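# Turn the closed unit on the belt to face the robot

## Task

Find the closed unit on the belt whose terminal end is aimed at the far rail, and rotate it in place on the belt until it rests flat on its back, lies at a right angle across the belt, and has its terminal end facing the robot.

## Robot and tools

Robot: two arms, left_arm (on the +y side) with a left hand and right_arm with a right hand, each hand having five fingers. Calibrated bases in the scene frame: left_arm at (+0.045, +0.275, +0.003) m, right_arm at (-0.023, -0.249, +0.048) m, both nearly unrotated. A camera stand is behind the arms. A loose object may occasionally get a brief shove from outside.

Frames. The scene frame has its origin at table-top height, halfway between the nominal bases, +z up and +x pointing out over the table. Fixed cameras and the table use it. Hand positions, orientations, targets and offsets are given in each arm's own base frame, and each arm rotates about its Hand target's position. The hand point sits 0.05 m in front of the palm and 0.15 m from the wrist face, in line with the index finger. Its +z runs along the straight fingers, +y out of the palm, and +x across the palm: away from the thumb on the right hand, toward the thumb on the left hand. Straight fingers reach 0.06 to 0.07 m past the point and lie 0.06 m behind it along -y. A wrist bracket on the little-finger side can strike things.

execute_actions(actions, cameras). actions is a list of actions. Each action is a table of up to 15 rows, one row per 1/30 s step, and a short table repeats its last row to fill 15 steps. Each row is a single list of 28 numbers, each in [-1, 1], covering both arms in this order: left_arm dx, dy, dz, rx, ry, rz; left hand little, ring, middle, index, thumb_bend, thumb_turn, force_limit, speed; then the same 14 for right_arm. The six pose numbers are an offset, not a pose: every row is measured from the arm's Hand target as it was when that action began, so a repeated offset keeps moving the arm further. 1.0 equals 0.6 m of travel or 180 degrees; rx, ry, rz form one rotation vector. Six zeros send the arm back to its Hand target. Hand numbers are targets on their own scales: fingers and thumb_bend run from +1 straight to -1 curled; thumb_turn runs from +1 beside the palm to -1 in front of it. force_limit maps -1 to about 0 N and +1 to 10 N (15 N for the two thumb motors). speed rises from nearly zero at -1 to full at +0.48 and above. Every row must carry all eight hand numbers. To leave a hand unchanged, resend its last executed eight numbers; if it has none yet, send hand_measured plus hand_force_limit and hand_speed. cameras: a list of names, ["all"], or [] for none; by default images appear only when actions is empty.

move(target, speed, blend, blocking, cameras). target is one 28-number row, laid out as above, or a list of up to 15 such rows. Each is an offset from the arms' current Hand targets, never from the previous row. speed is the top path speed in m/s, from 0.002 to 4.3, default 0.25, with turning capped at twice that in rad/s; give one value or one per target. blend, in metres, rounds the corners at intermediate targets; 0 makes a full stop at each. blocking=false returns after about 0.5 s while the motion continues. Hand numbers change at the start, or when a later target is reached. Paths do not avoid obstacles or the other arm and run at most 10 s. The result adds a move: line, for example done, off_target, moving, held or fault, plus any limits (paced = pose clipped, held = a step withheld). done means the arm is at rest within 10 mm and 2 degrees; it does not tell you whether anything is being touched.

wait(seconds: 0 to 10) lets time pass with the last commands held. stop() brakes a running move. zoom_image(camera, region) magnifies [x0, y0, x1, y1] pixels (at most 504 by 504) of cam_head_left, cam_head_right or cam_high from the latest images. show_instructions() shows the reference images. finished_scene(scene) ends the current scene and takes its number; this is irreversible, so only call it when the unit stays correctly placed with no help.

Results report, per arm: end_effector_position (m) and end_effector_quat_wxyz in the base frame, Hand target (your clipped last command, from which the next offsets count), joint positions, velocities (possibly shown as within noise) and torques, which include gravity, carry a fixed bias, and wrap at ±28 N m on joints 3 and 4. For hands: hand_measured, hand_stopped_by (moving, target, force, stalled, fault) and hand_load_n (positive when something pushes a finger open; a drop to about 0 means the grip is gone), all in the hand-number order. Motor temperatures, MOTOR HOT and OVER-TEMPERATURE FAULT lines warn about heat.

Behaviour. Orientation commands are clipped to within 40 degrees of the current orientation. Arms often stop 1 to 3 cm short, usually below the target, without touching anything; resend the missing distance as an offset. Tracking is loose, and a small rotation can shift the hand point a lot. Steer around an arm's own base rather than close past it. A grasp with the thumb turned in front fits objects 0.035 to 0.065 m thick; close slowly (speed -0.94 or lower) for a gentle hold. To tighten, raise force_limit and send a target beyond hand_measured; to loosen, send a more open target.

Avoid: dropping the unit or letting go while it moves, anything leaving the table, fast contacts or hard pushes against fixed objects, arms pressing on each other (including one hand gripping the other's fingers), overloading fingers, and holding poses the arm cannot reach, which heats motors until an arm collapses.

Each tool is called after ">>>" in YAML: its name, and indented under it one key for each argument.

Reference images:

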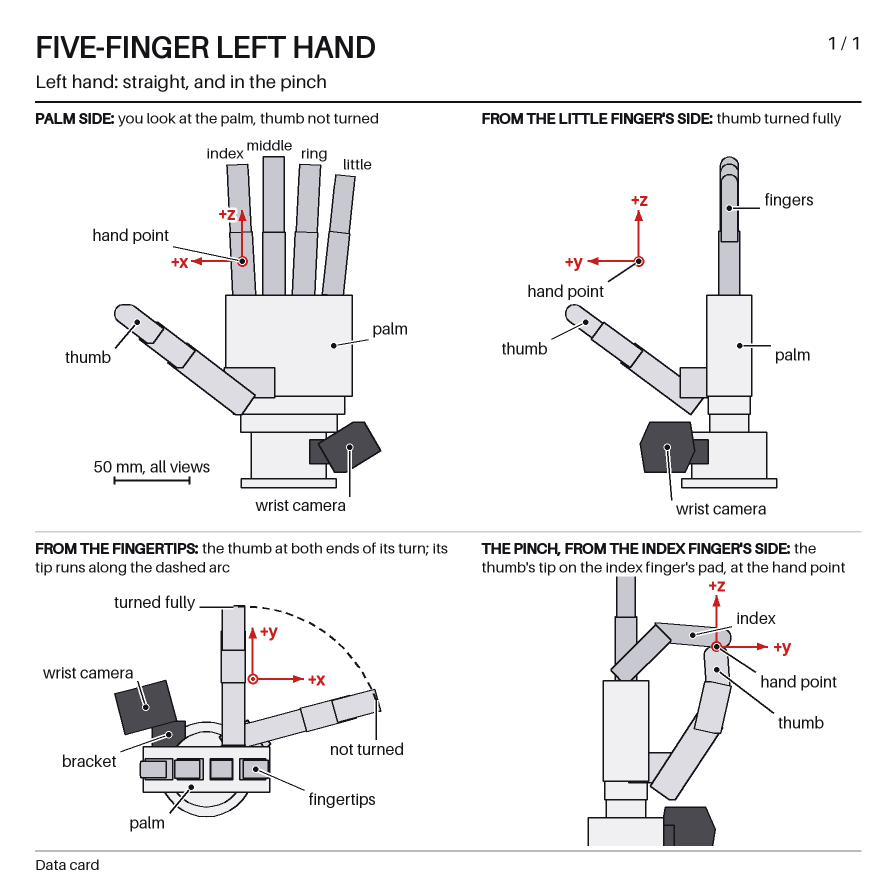

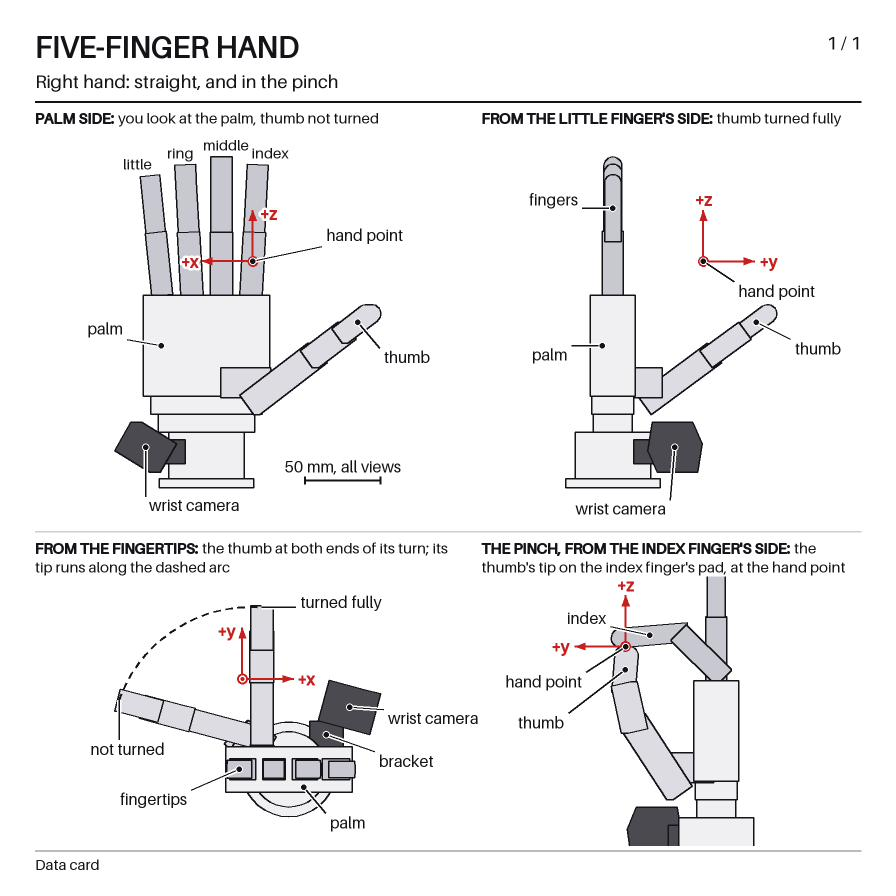

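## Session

>>> execute_actions:
  actions: []

>>> zoom_image:
  camera: "cam_head_right"
  region: [0, 120, 330, 300]

>>> zoom_image:
  camera: "cam_high"
  region: [200, 100, 500, 320]

Scene clock: 0.00 s.
left_arm: end_effector_position=(+0.1698, +0.3311, +0.2304) hand_measured=(+1.000, +1.000, +1.000, +1.000, +1.000, +1.000) hand_load_n=(+0.0, +0.0, +0.0, +0.0, +0.0, +0.5) hand_stopped_by=(target, target, target, target, target, target) hand_force_limit=0.00 hand_speed=-0.80 end_effector_quat_wxyz=(-0.181, +0.977, -0.073, +0.086) | right_arm: end_effector_position=(+0.5663, +0.3187, +0.2381) hand_measured=(+1.000, +1.000, +1.000, +1.000, +1.000, +1.000) hand_load_n=(+0.0, +0.0, +0.0, +0.0, +0.0, +0.0) hand_stopped_by=(target, target, target, target, target, target) hand_force_limit=0.00 hand_speed=-0.80 end_effector_quat_wxyz=(+0.333, -0.470, +0.779, +0.248)
Joint positions: left_arm=[1.25 1.161 1.135 -1.149 0.077 -0.187] | right_arm=[0.247 1.757 1.516 -0.729 -0.654 0.941]
Joint velocities: within noise
Joint torques (N m): no reading
Motor temperatures (°C): left_arm=[31 28 27 25 25 22] | right_arm=[27 29 30 27 25 22]
Heat: left arm: hottest waist 31 °C; right arm: hottest elbow 30 °C.
Hand target: left_arm +0.1717, +0.3368, +0.2369; -0.188, +0.975, -0.073, +0.088 | right_arm +0.5729, +0.3203, +0.2441; +0.341, -0.471, +0.776, +0.246

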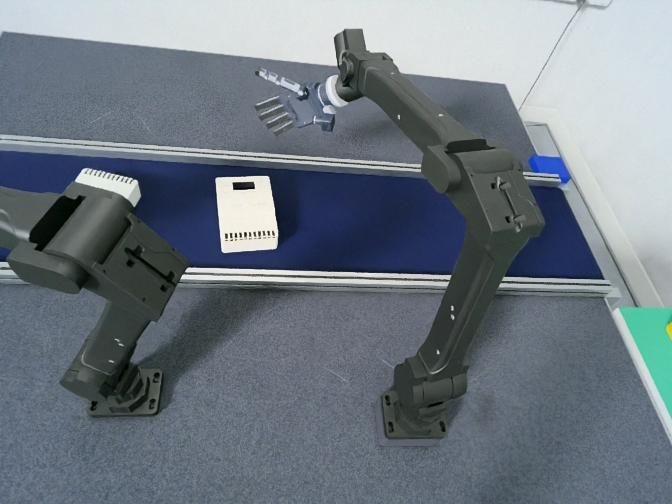

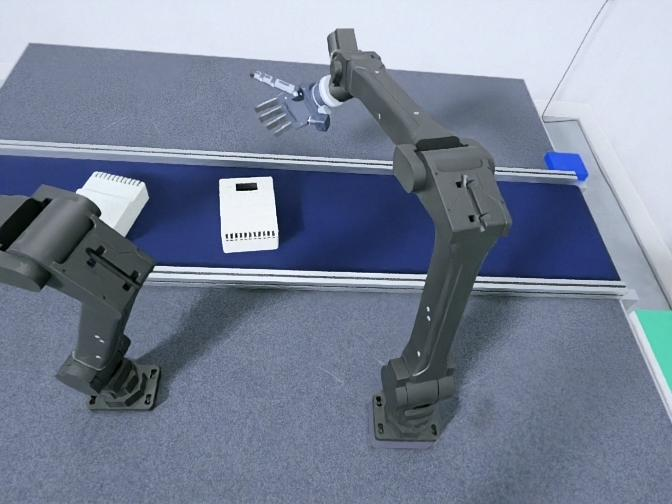

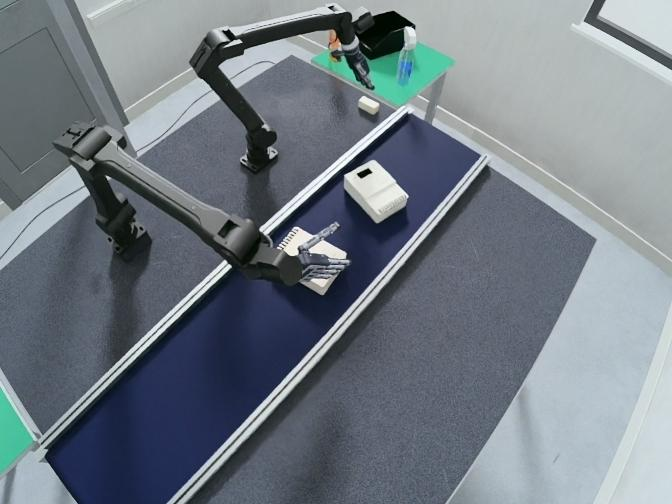

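Scaled by 1.527 from the camera's 672x504 image, which has a finer 960x720 frame.

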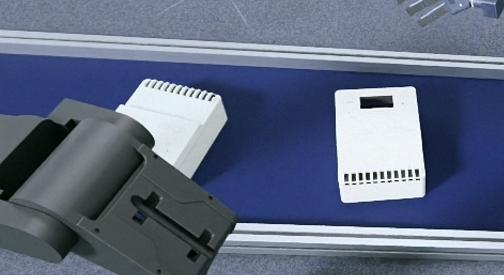

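Scaled by 1.680 from the camera's 672x504 image, which has a finer 960x720 frame.

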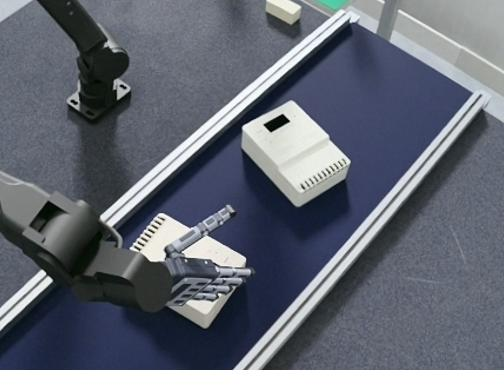

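>>> move:
  target:
    - [0.289,-0.403,0.03,0.0972,0.1753,-0.912,-1,-1,1,1,1,1,0,0, 0,-0.367,0.1,0,0,0,1,1,1,1,1,1,0,-0.8]
    - [0.289,-0.403,-0.22,0.0972,0.1753,-0.912,-1,-1,1,1,1,1,0,0, 0,-0.367,0.1,0,0,0,1,1,1,1,1,1,0,-0.8]
  blend: [0.01,0]
  speed: [0.5,0.15]
  cameras: ["cam_head_left","cam_head_right","cam_high"]

>>> zoom_image:
  camera: "cam_head_right"
  region: [30, 130, 180, 270]

>>> zoom_image:
  camera: "cam_high"
  region: [300, 100, 480, 240]

Scene clock: 16.80 s.
left_arm: end_effector_position=(+0.3453, +0.0947, +0.1104) hand_measured=(-1.000, -1.000, +1.000, +1.000, +1.000, +1.000) hand_load_n=(+0.0, +0.5, +0.0, +0.0, +0.0, +0.0) hand_stopped_by=(target, target, target, target, target, target) hand_force_limit=0.00 hand_speed=0.00 end_effector_quat_wxyz=(+0.025, -0.031, +0.999, -0.003) | right_arm: end_effector_position=(+0.5609, +0.1072, +0.3006) hand_measured=(+1.000, +1.000, +1.000, +1.000, +1.000, +1.000) hand_load_n=(+0.0, +0.0, +0.0, +0.0, +0.0, +0.0) hand_stopped_by=(target, target, target, target, target, target) hand_force_limit=0.00 hand_speed=-0.80 end_effector_quat_wxyz=(+0.336, -0.470, +0.777, +0.250)
Joint positions: left_arm=[0.102 1.364 1.004 -1.16 0.009 1.61] | right_arm=[-0.131 1.736 1.677 -1.222 -0.826 0.48]
Joint torques (N m): left_arm=[2.43 -7.12 7.27 0.62 -0.19 0.08] | right_arm=[0.21 -15.38 13.65 -0.13 -0.89 0.01]
Heat: left arm: hottest waist 31 °C; right arm: hottest elbow 33 °C.
Hand target: left_arm +0.3452, +0.0951, +0.1049; +0.022, -0.027, +0.999, -0.002 | right_arm +0.5728, +0.1001, +0.3043; +0.341, -0.471, +0.776, +0.246
Off the commanded pose: left_arm 0.005 m, 1 deg | right_arm 0.014 m, 1 deg.
move: off_target (right_arm)

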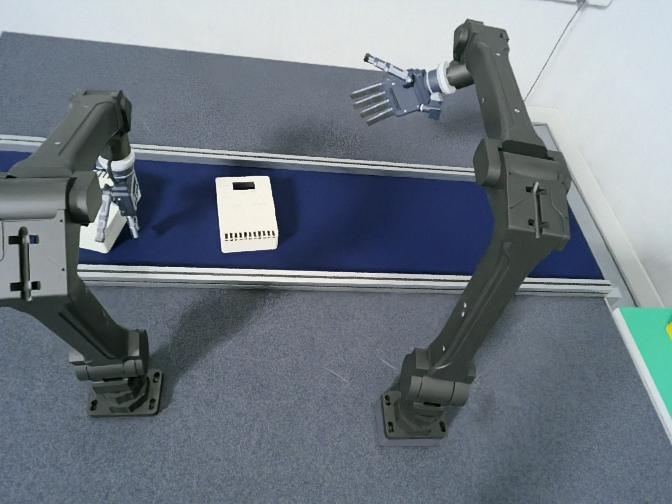

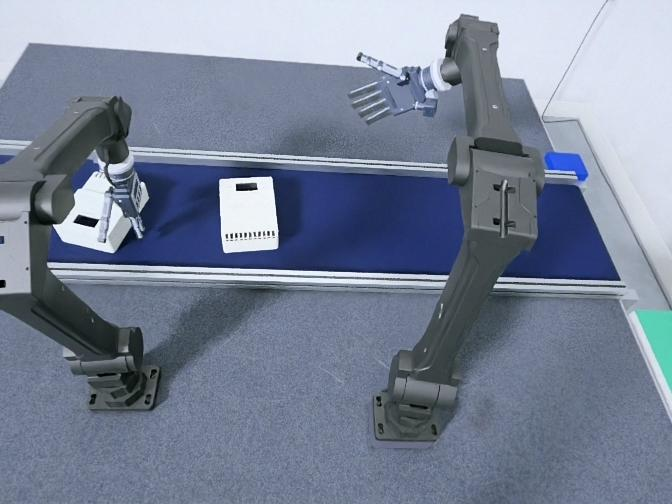

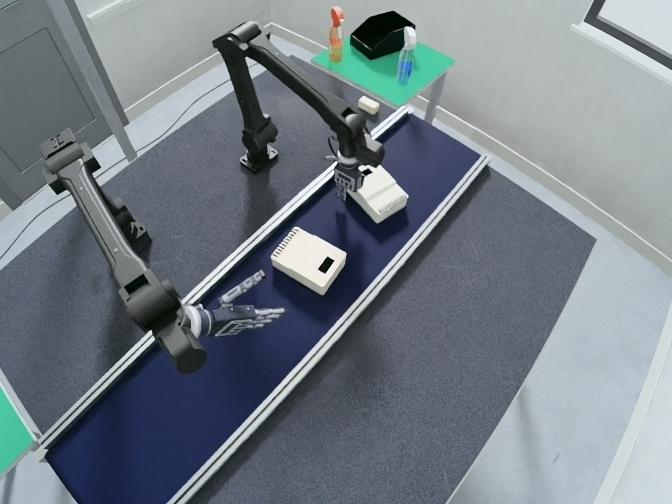

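Scaled by 3.360 from the camera's 672x504 image, which has a finer 960x720 frame.

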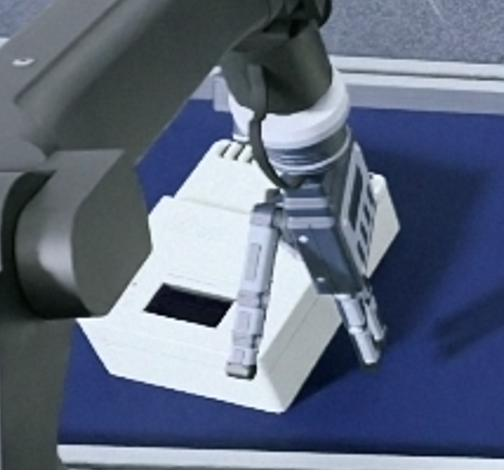

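Scaled by 2.800 from the camera's 672x504 image, which has a finer 960x720 frame.

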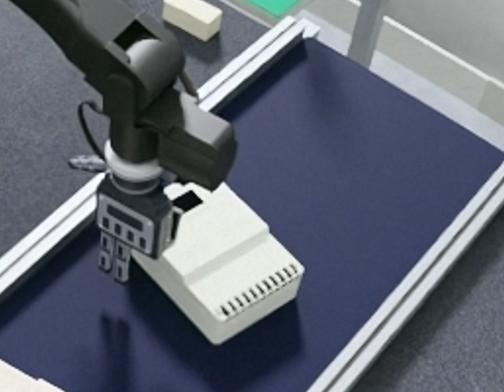

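>>> move:
  target:
    - [0.012,0.158,-0.008,0,0,0.03,-1,-1,1,1,1,1,0,0, 0,0,0,0,0,0,1,1,1,1,1,1,0,-0.8]
    - [0.035,0.285,-0.005,0,0,0.085,-1,-1,1,1,1,1,0,0, 0,0,0,0,0,0,1,1,1,1,1,1,0,-0.8]
  blend: [0.02,0]
  speed: [0.07]
  cameras: ["cam_head_left","cam_head_right","cam_high"]

>>> zoom_image:
  camera: "cam_head_right"
  region: [0, 110, 160, 270]

>>> zoom_image:
  camera: "cam_high"
  region: [300, 100, 480, 240]

speed must be one number or one for each of the 2 targets, got a list of 1; nothing of the call was run

Scaled by 3.150 from the camera's 672x504 image, which has a finer 960x720 frame.

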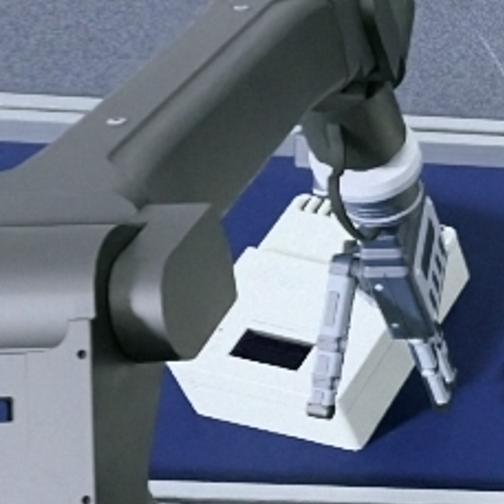

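Scaled by 2.800 from the camera's 672x504 image, which has a finer 960x720 frame.

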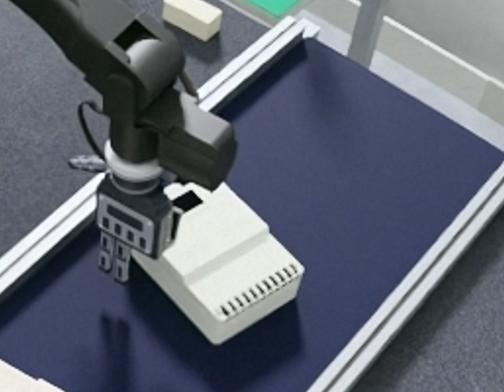

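>>> move:
  target:
    - [0.012,0.158,-0.008,0,0,0.03,-1,-1,1,1,1,1,0,0, 0,0,0,0,0,0,1,1,1,1,1,1,0,-0.8]
    - [0.035,0.285,-0.005,0,0,0.085,-1,-1,1,1,1,1,0,0, 0,0,0,0,0,0,1,1,1,1,1,1,0,-0.8]
  blend: [0.02,0]
  speed: [0.07,0.07]
  cameras: ["cam_head_left","cam_head_right","cam_high"]

>>> zoom_image:
  camera: "cam_head_right"
  region: [0, 110, 160, 270]

>>> zoom_image:
  camera: "cam_high"
  region: [300, 100, 480, 240]

Scene clock: 25.60 s.
left_arm: end_effector_position=(+0.3523, +0.2549, +0.0937) hand_measured=(-1.000, -1.000, +1.000, +1.000, +1.000, +1.000) hand_load_n=(+0.0, +0.0, +0.0, +0.0, +0.0, +0.0) hand_stopped_by=(target, target, target, target, target, target) hand_force_limit=0.00 hand_speed=0.00 end_effector_quat_wxyz=(+0.010, -0.153, +0.988, -0.004) | right_arm: end_effector_position=(+0.5609, +0.1072, +0.3006) hand_measured=(+1.000, +1.000, +1.000, +1.000, +1.000, +1.000) hand_load_n=(+0.0, +0.0, +0.0, +0.0, +0.0, +0.0) hand_stopped_by=(target, target, target, target, target, target) hand_force_limit=0.00 hand_speed=-0.80 end_effector_quat_wxyz=(+0.336, -0.470, +0.777, +0.250)
Joint positions: left_arm=[0.485 1.578 1.187 -1.163 0.014 1.749] | right_arm=[-0.131 1.736 1.677 -1.222 -0.826 0.48]
Joint velocities: left_arm=[-0.005 -0.005 -0.046 0.002 -0.081 0.081] | right_arm=[within noise]
Joint torques (N m): left_arm=[2.96 -9.47 11.44 0.14 -0.2 -0.1] | right_arm=[-0.03 -15.68 13.7 -0.13 -0.92 -0.03]
Motor temperatures (°C): left_arm=[31 29 31 25 25 22] | right_arm=[27 30 36 27 25 22]
Heat: left arm: hottest waist 31 °C; right arm: hottest elbow 36 °C.
Hand target: left_arm +0.3661, +0.2660, +0.1019; +0.022, -0.160, +0.987, +0.001 | right_arm +0.5728, +0.1001, +0.3043; +0.341, -0.471, +0.776, +0.246
Off the commanded pose: left_arm 0.020 m, 2 deg | right_arm 0.014 m, 1 deg.
move: off_target (left_arm, right_arm)

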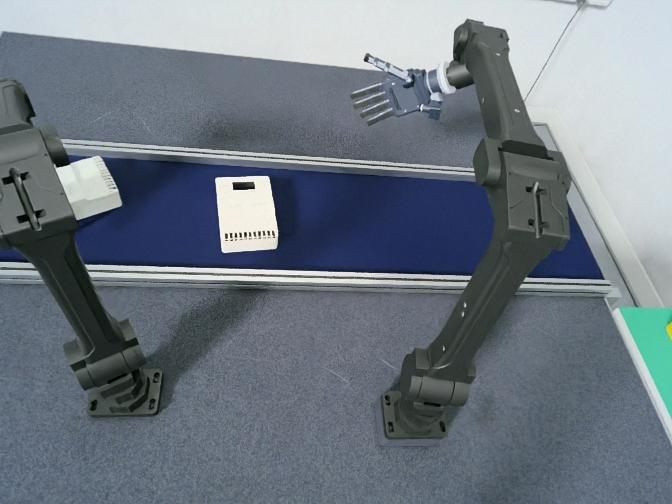

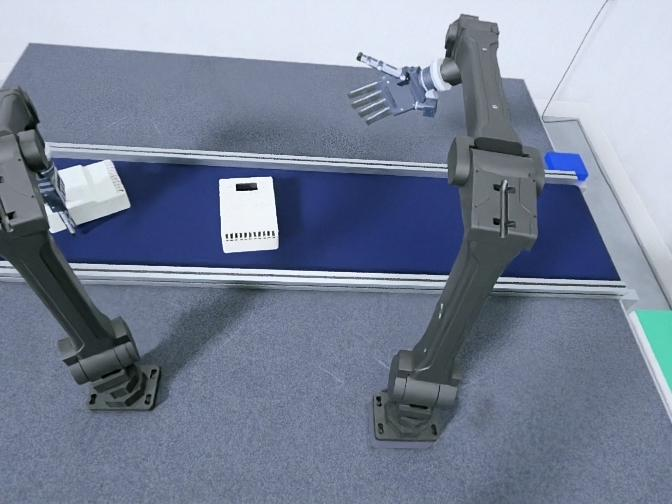

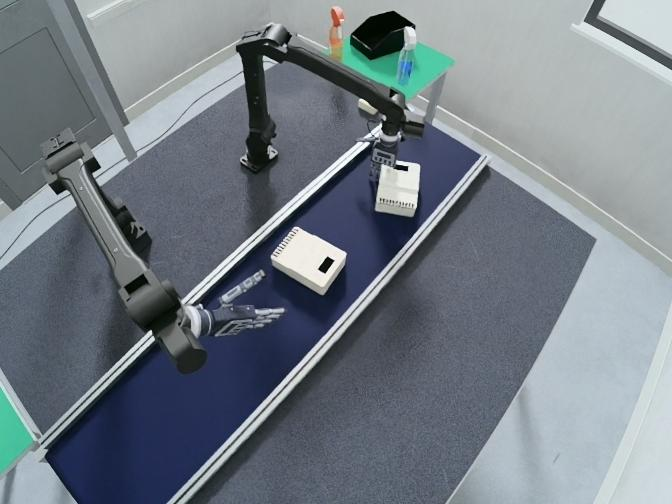

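Scaled by 3.150 from the camera's 672x504 image, which has a finer 960x720 frame.

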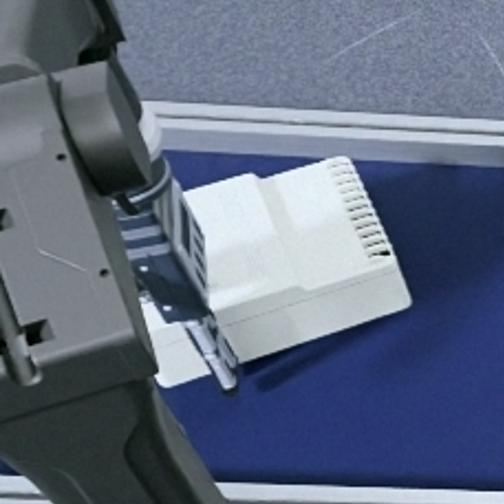

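Scaled by 2.800 from the camera's 672x504 image, which has a finer 960x720 frame.

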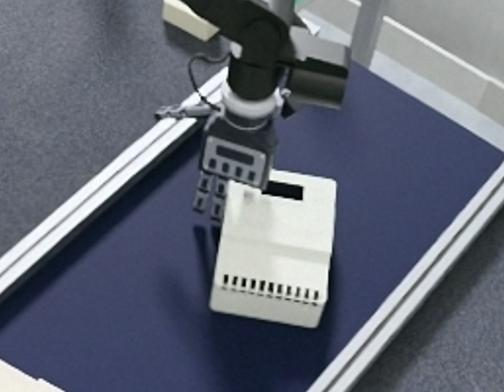

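>>> move:
  target:
    - [-0.01,-0.05,0.03,0,0,0,-1,-1,1,1,1,1,0,0, 0,0,0,0,0,0,1,1,1,1,1,1,0,-0.8]
    - [0.0,-0.05,0.2,0,0,0.05,-1,-1,1,1,1,1,0,0, 0,0,0,0,0,0,1,1,1,1,1,1,0,-0.8]
    - [0.305,-0.172,0.2,0,0,0.576,-1,-1,1,1,1,1,0,0, 0,0,0,0,0,0,1,1,1,1,1,1,0,-0.8]
    - [0.305,-0.172,-0.02,0,0,0.576,-1,-1,1,1,1,1,0,0, 0,0,0,0,0,0,1,1,1,1,1,1,0,-0.8]
  blend: [0.01,0.03,0.005,0]
  speed: [0.15,0.25,0.45,0.13]
  cameras: ["cam_head_left","cam_head_right","cam_high"]

>>> zoom_image:
  camera: "cam_head_right"
  region: [0, 110, 160, 270]

>>> zoom_image:
  camera: "cam_high"
  region: [300, 100, 480, 240]

Scene clock: 34.50 s.
left_arm: end_effector_position=(+0.5479, +0.1678, +0.1035) hand_measured=(-1.000, -1.000, +1.000, +1.000, +1.000, +1.000) hand_load_n=(+0.0, +0.0, +0.0, +0.0, +0.0, +0.0) hand_stopped_by=(target, target, target, target, target, target) hand_force_limit=0.00 hand_speed=0.00 end_effector_quat_wxyz=(-0.019, +0.875, -0.484, -0.011) | right_arm: end_effector_position=(+0.5609, +0.1072, +0.3006) hand_measured=(+1.000, +1.000, +1.000, +1.000, +1.000, +1.000) hand_load_n=(+0.0, +0.0, +0.0, +0.0, +0.0, +0.0) hand_stopped_by=(target, target, target, target, target, target) hand_force_limit=0.00 hand_speed=-0.80 end_effector_quat_wxyz=(+0.336, -0.470, +0.777, +0.250)
Joint positions: left_arm=[0.358 2.013 1.83 -1.374 -0.042 -0.203] | right_arm=[-0.131 1.736 1.677 -1.222 -0.826 0.48]
Joint torques (N m): left_arm=[2.02 -15.97 7.54 0.53 -0.19 -0.11] | right_arm=[-0.44 -15.27 13.65 0.12 -0.95 0.02]
Heat: left arm: hottest elbow 32 °C; right arm: hottest elbow 38 °C.
Hand target: left_arm +0.5491, +0.1628, +0.0899; -0.013, +0.875, -0.484, -0.018 | right_arm +0.5728, +0.1001, +0.3043; +0.341, -0.471, +0.776, +0.246
Off the commanded pose: left_arm 0.015 m, 1 deg | right_arm 0.014 m, 1 deg.
move: off_target (left_arm, right_arm)

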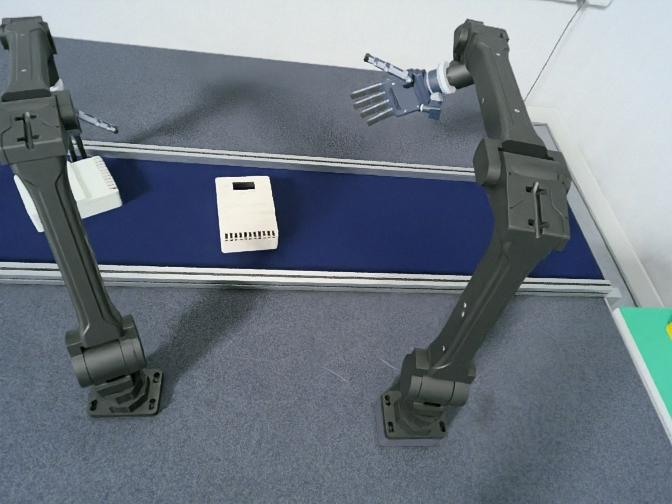

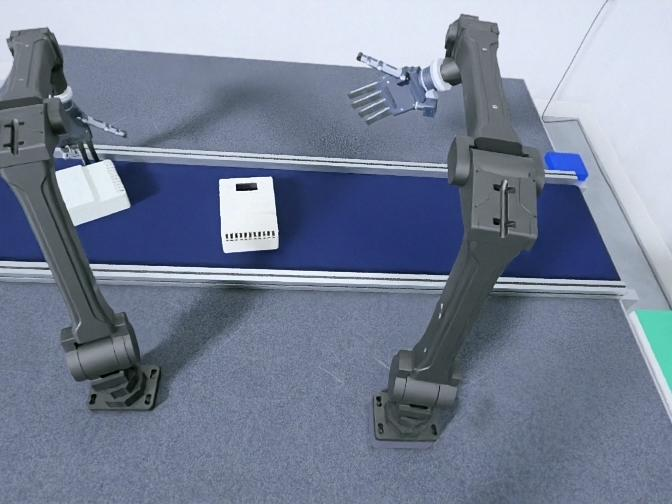

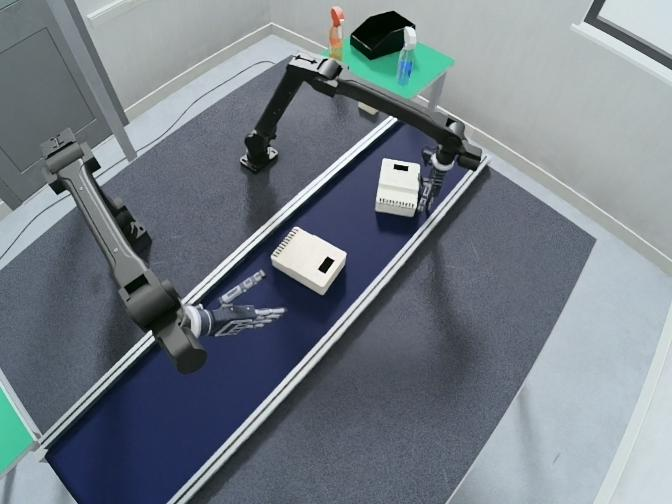

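Scaled by 3.150 from the camera's 672x504 image, which has a finer 960x720 frame.

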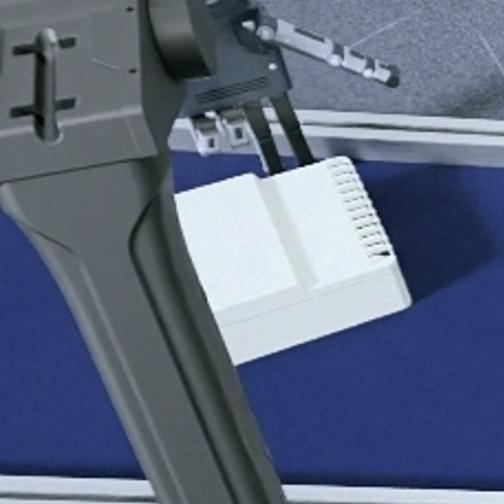

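Scaled by 2.800 from the camera's 672x504 image, which has a finer 960x720 frame.

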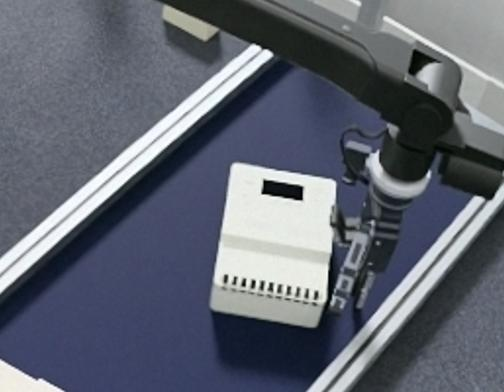

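>>> move:
  target:
    - [-0.14,-0.063,-0.01,0,0,-0.15,-1,-1,1,1,1,1,0,0, 0,0,0,0,0,0,1,1,1,1,1,1,0,-0.8]
    - [-0.255,-0.06,-0.01,0,0,-0.26,-1,-1,1,1,1,1,0,0, 0,0,0,0,0,0,1,1,1,1,1,1,0,-0.8]
  speed: [0.07,0.07]
  blend: [0.02,0]
  cameras: ["cam_head_right","cam_high"]

>>> zoom_image:
  camera: "cam_high"
  region: [310, 100, 490, 240]

>>> zoom_image:
  camera: "cam_head_right"
  region: [0, 110, 160, 270]

Scene clock: 43.87 s.
left_arm: end_effector_position=(+0.4018, +0.1310, +0.0884) hand_measured=(-1.000, -1.000, +1.000, +1.000, +1.000, +1.000) hand_load_n=(+0.0, +0.0, +0.0, +0.0, +0.0, +0.0) hand_stopped_by=(target, target, target, target, target, target) hand_force_limit=0.00 hand_speed=0.00 end_effector_quat_wxyz=(+0.025, -0.617, +0.786, +0.008) | right_arm: end_effector_position=(+0.5609, +0.1072, +0.3006) hand_measured=(+1.000, +1.000, +1.000, +1.000, +1.000, +1.000) hand_load_n=(+0.0, +0.0, +0.0, +0.0, +0.0, +0.0) hand_stopped_by=(target, target, target, target, target, target) hand_force_limit=0.00 hand_speed=-0.80 end_effector_quat_wxyz=(+0.336, -0.470, +0.777, +0.250)
Joint positions: left_arm=[0.291 1.663 1.281 -1.147 -0.034 0.532] | right_arm=[-0.131 1.736 1.677 -1.222 -0.826 0.48]
Joint torques (N m): left_arm=[2.02 -11.99 6.37 0.32 -0.16 0.09] | right_arm=[-0.73 -15.85 13.91 0.06 -0.96 -0.07]
Heat: left arm: hottest elbow 32 °C; right arm: hottest elbow 40 °C.
Hand target: left_arm +0.3962, +0.1269, +0.0839; +0.019, -0.611, +0.792, +0.011 | right_arm +0.5728, +0.1001, +0.3043; +0.341, -0.471, +0.776, +0.246
Off the commanded pose: left_arm 0.008 m, 1 deg | right_arm 0.014 m, 1 deg.
move: off_target (right_arm)
Images, in order (width x height): cam_head_right 672x504, cam_high 672x504.

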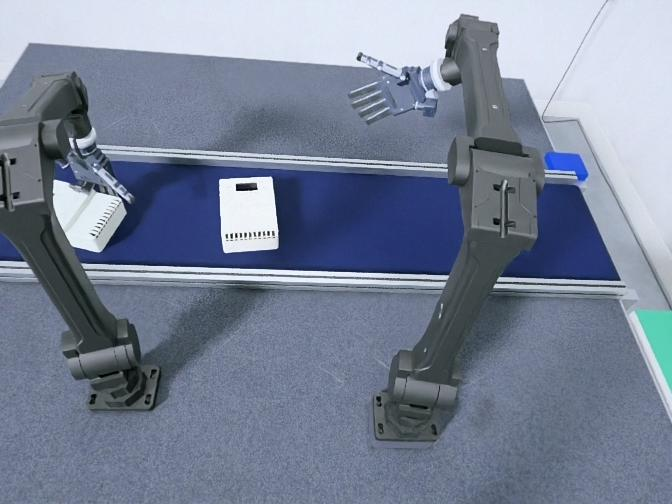

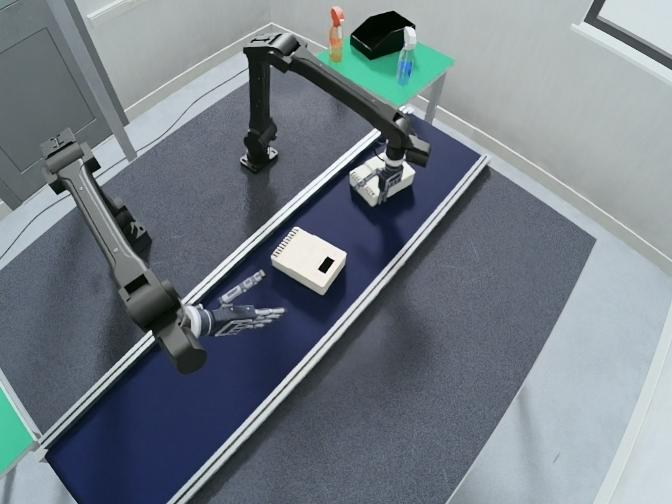

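Scaled by 2.800 from the camera's 672x504 image, which has a finer 960x720 frame.

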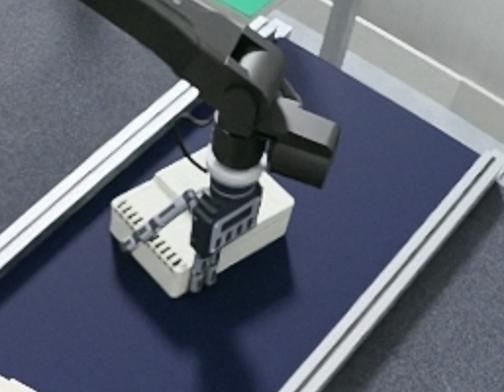

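Scaled by 3.150 from the camera's 672x504 image, which has a finer 960x720 frame.

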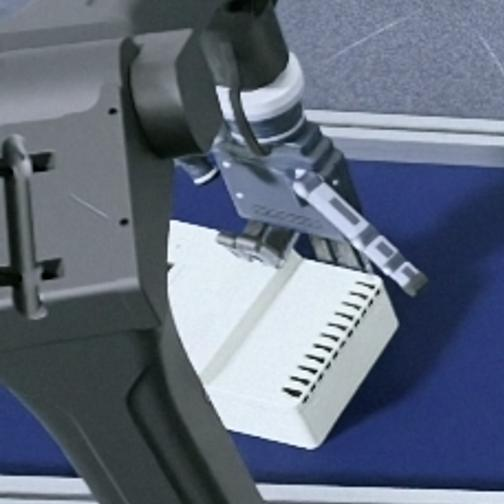

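>>> move:
  target:
    - [0.05,-0.02,0.01,0,0,0,-1,-1,1,1,1,1,0,0, 0,0,0,0,0,0,1,1,1,1,1,1,0,-0.8]
    - [0.03,0.0,0.25,0,0,0,-1,-1,1,1,1,1,0,0, 0,0,0,0,0,0,1,1,1,1,1,1,0,-0.8]
    - [-0.217,0.2835,0.25,0,0,0,-1,-1,1,1,1,1,0,0, 0,0,0,0,0,0,1,1,1,1,1,1,0,-0.8]
    - [-0.217,0.2835,0.022,0,0,0,-1,-1,1,1,1,1,0,0, 0,0,0,0,0,0,1,1,1,1,1,1,0,-0.8]
  blend: [0.005,0.04,0.01,0]
  speed: [0.12,0.3,0.35,0.15]
  cameras: ["cam_head_left","cam_head_right","cam_high"]

>>> zoom_image:
  camera: "cam_high"
  region: [310, 100, 490, 240]

>>> zoom_image:
  camera: "cam_head_right"
  region: [0, 110, 160, 270]

Scene clock: 54.50 s.
left_arm: end_effector_position=(+0.2636, +0.2995, +0.1033) hand_measured=(-1.000, -1.000, +1.000, +1.000, +1.000, +1.000) hand_load_n=(+0.0, +0.0, +0.0, +0.0, +0.0, +0.0) hand_stopped_by=(target, target, target, target, target, target) hand_force_limit=0.00 hand_speed=0.00 end_effector_quat_wxyz=(+0.023, -0.617, +0.786, +0.012) | right_arm: end_effector_position=(+0.5609, +0.1072, +0.3006) hand_measured=(+1.000, +1.000, +1.000, +1.000, +1.000, +1.000) hand_load_n=(+0.0, +0.0, +0.0, +0.0, +0.0, +0.0) hand_stopped_by=(target, target, target, target, target, target) hand_force_limit=0.00 hand_speed=-0.80 end_effector_quat_wxyz=(+0.336, -0.470, +0.777, +0.250)
Joint positions: left_arm=[0.756 1.562 1.197 -1.158 -0.021 0.996] | right_arm=[-0.131 1.736 1.677 -1.222 -0.826 0.48]
Joint torques (N m): left_arm=[1.85 -9.99 7.31 0.59 -0.09 0.08] | right_arm=[-0.44 -14.56 13.93 -0.08 -0.97 -0.04]
Motor temperatures (°C): left_arm=[31 30 32 25 25 22] | right_arm=[27 31 41 27 26 22]
Heat: left arm: hottest elbow 32 °C; right arm: hottest elbow 41 °C.
Hand target: left_arm +0.2660, +0.2971, +0.0971; +0.019, -0.611, +0.792, +0.011 | right_arm +0.5728, +0.1001, +0.3043; +0.341, -0.471, +0.776, +0.246
Off the commanded pose: left_arm 0.007 m, 1 deg | right_arm 0.014 m, 1 deg.
move: off_target (right_arm)

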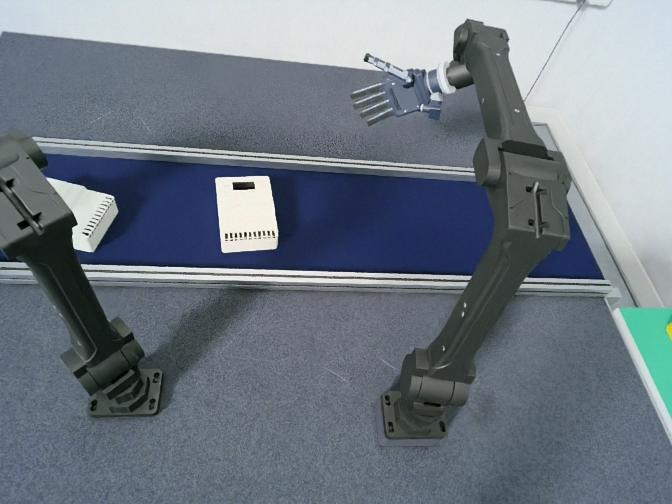

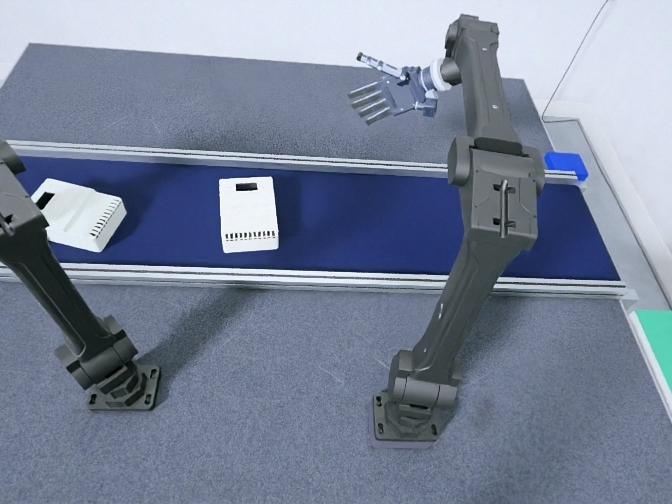

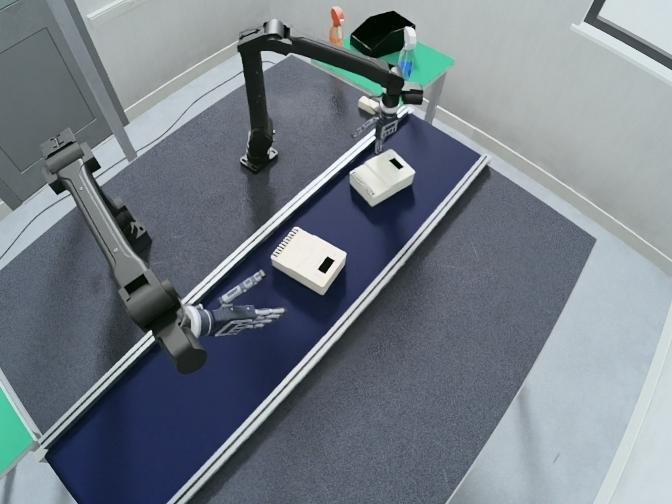

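Scaled by 2.800 from the camera's 672x504 image, which has a finer 960x720 frame.

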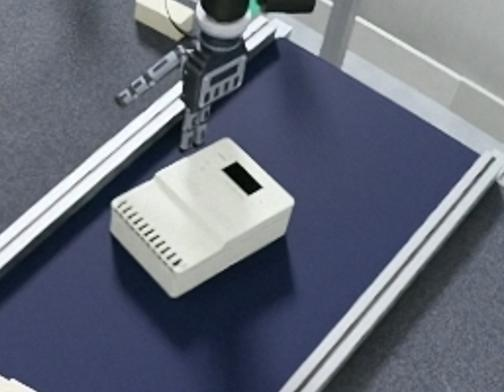

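Scaled by 3.150 from the camera's 672x504 image, which has a finer 960x720 frame.

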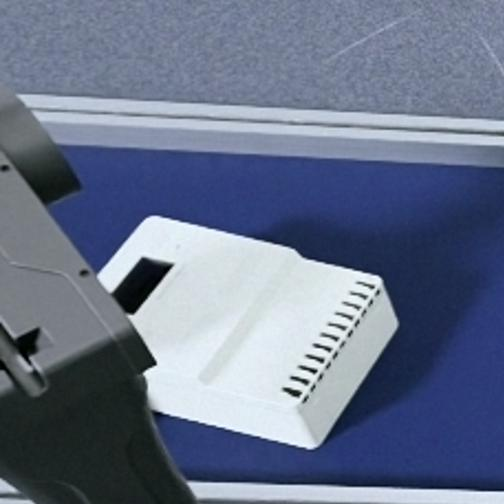

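>>> move:
  target:
    - [0.203,0.038,0,0,0,-0.163,-1,-1,1,1,1,1,0,0, 0,0,0,0,0,0,1,1,1,1,1,1,0,-0.8]
    - [0.332,0.022,0,0,0,-0.296,-1,-1,1,1,1,1,0,0, 0,0,0,0,0,0,1,1,1,1,1,1,0,-0.8]
  speed: [0.07,0.07]
  blend: [0.02,0]
  cameras: ["cam_head_right","cam_high"]

>>> zoom_image:
  camera: "cam_high"
  region: [310, 100, 490, 240]

>>> zoom_image:
  camera: "cam_head_right"
  region: [0, 110, 160, 270]

Scene clock: 69.27 s.
left_arm: end_effector_position=(+0.4468, +0.3095, +0.0947) hand_measured=(-1.000, -1.000, +1.000, +1.000, +1.000, +1.000) hand_load_n=(+0.0, +0.0, +0.0, +0.0, +0.0, +0.0) hand_stopped_by=(target, target, target, target, target, target) hand_force_limit=0.00 hand_speed=0.00 end_effector_quat_wxyz=(+0.016, -0.201, +0.979, +0.002) | right_arm: end_effector_position=(+0.5609, +0.1072, +0.3006) hand_measured=(+1.000, +1.000, +1.000, +1.000, +1.000, +1.000) hand_load_n=(+0.0, +0.0, +0.0, +0.0, -0.5, +0.0) hand_stopped_by=(target, target, target, target, target, target) hand_force_limit=0.00 hand_speed=-0.80 end_effector_quat_wxyz=(+0.336, -0.470, +0.777, +0.250)
Joint positions: left_arm=[0.493 1.851 1.554 -1.243 0.004 1.658] | right_arm=[-0.131 1.736 1.677 -1.222 -0.826 0.48]
Joint torques (N m): left_arm=[1.61 -12.92 11.78 -0.05 0.04 0.08] | right_arm=[0.21 -15.5 13.76 0.08 -0.97 -0.01]
Heat: left arm: hottest elbow 34 °C; right arm: hottest elbow 43 °C.
Hand target: left_arm +0.4652, +0.3102, +0.0970; +0.022, -0.191, +0.981, +0.001 | right_arm +0.5728, +0.1001, +0.3043; +0.341, -0.471, +0.776, +0.246
Off the commanded pose: left_arm 0.019 m, 1 deg | right_arm 0.014 m, 1 deg.
move: off_target (left_arm, right_arm)
Images, in order (width x height): cam_head_right 672x504, cam_high 672x504.

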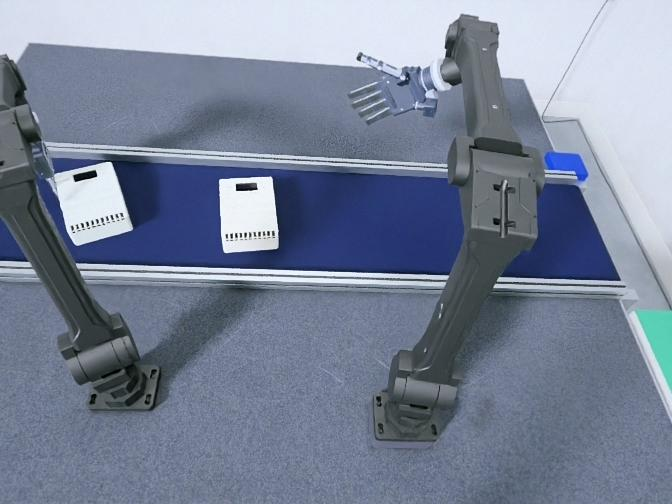

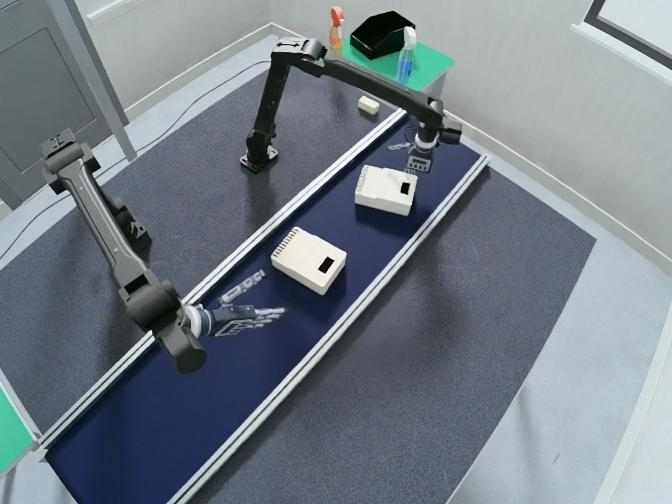

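Scaled by 2.800 from the camera's 672x504 image, which has a finer 960x720 frame.

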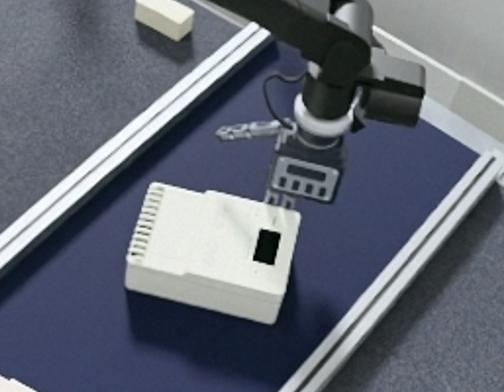

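Scaled by 3.150 from the camera's 672x504 image, which has a finer 960x720 frame.

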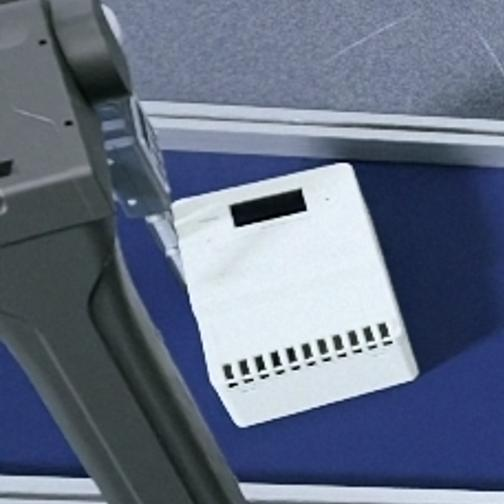

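>>> move:
  target:
    - [0.07,-0.09,0,0,0,-0.083,-1,-1,1,1,1,1,0,0, 0,0,0,0,0,0,1,1,1,1,1,1,0,-0.8]
    - [0.07,-0.111,0,0,0,-0.09,-1,-1,1,1,1,1,0,0, 0,0,0,0,0,0,1,1,1,1,1,1,0,-0.8]
  speed: [0.06,0.05]
  blend: [0.01,0]
  cameras: ["cam_head_right","cam_high"]

>>> zoom_image:
  camera: "cam_head_right"
  region: [40, 140, 160, 260]

Scene clock: 77.90 s.
left_arm: end_effector_position=(+0.4948, +0.2466, +0.0946) hand_measured=(-1.000, -1.000, +1.000, +1.000, +1.000, +1.000) hand_load_n=(+0.0, +0.0, +0.0, -0.5, +0.0, +0.0) hand_stopped_by=(target, target, target, target, target, target) hand_force_limit=0.00 hand_speed=0.00 end_effector_quat_wxyz=(+0.016, -0.059, +0.998, +0.000) | right_arm: end_effector_position=(+0.5609, +0.1072, +0.3006) hand_measured=(+1.000, +1.000, +1.000, +1.000, +1.000, +1.000) hand_load_n=(+0.0, +0.0, +0.0, +0.0, +0.0, +0.0) hand_stopped_by=(target, target, target, target, target, target) hand_force_limit=0.00 hand_speed=-0.80 end_effector_quat_wxyz=(+0.336, -0.470, +0.777, +0.250)
Joint positions: left_arm=[0.348 1.851 1.554 -1.243 0.01 1.801] | right_arm=[-0.131 1.736 1.677 -1.222 -0.826 0.48]
Joint torques (N m): left_arm=[1.79 -13.74 10.37 0.12 0.06 0.05] | right_arm=[0.21 -16.03 13.9 0.06 -0.96 -0.03]
Heat: left arm: hottest elbow 35 °C; right arm: hottest elbow 44 °C.
Hand target: left_arm +0.5073, +0.2435, +0.0970; +0.022, -0.050, +0.998, -0.002 | right_arm +0.5728, +0.1001, +0.3043; +0.341, -0.471, +0.776, +0.246
Off the commanded pose: left_arm 0.013 m, 1 deg | right_arm 0.014 m, 1 deg.
move: off_target (left_arm, right_arm); blend cut to 0.0063 m at target 1
Images, in order (width x height): cam_head_right 672x504, cam_high 672x504.

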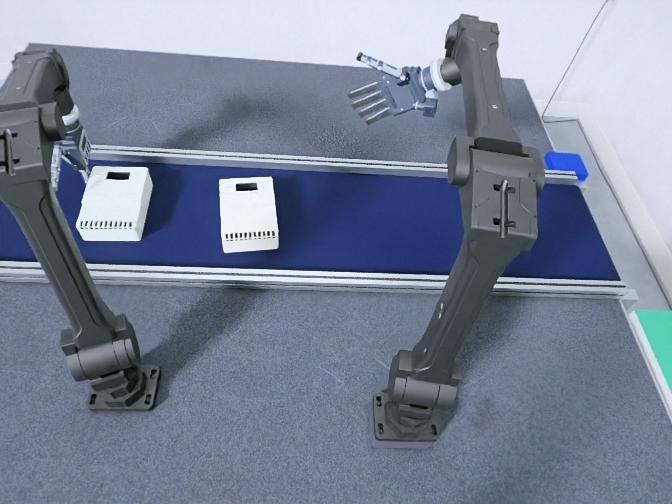

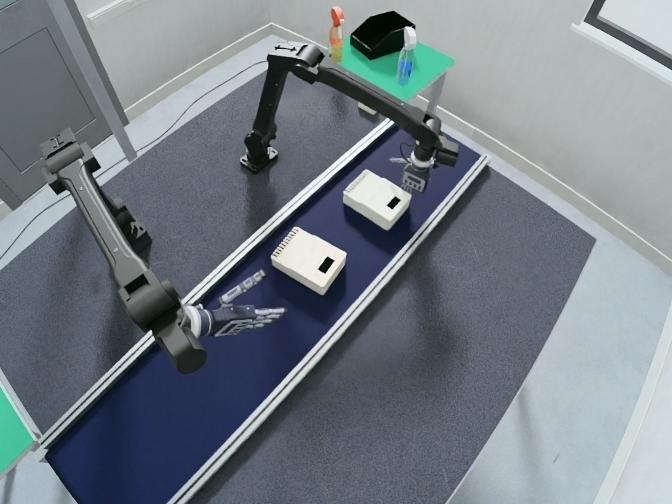

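Scaled by 4.200 from the camera's 672x504 image, which has a finer 960x720 frame.

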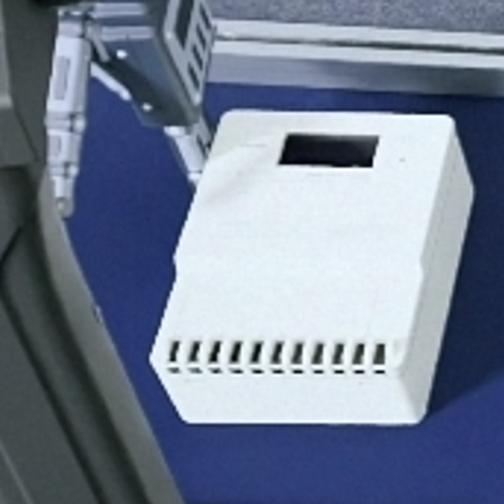

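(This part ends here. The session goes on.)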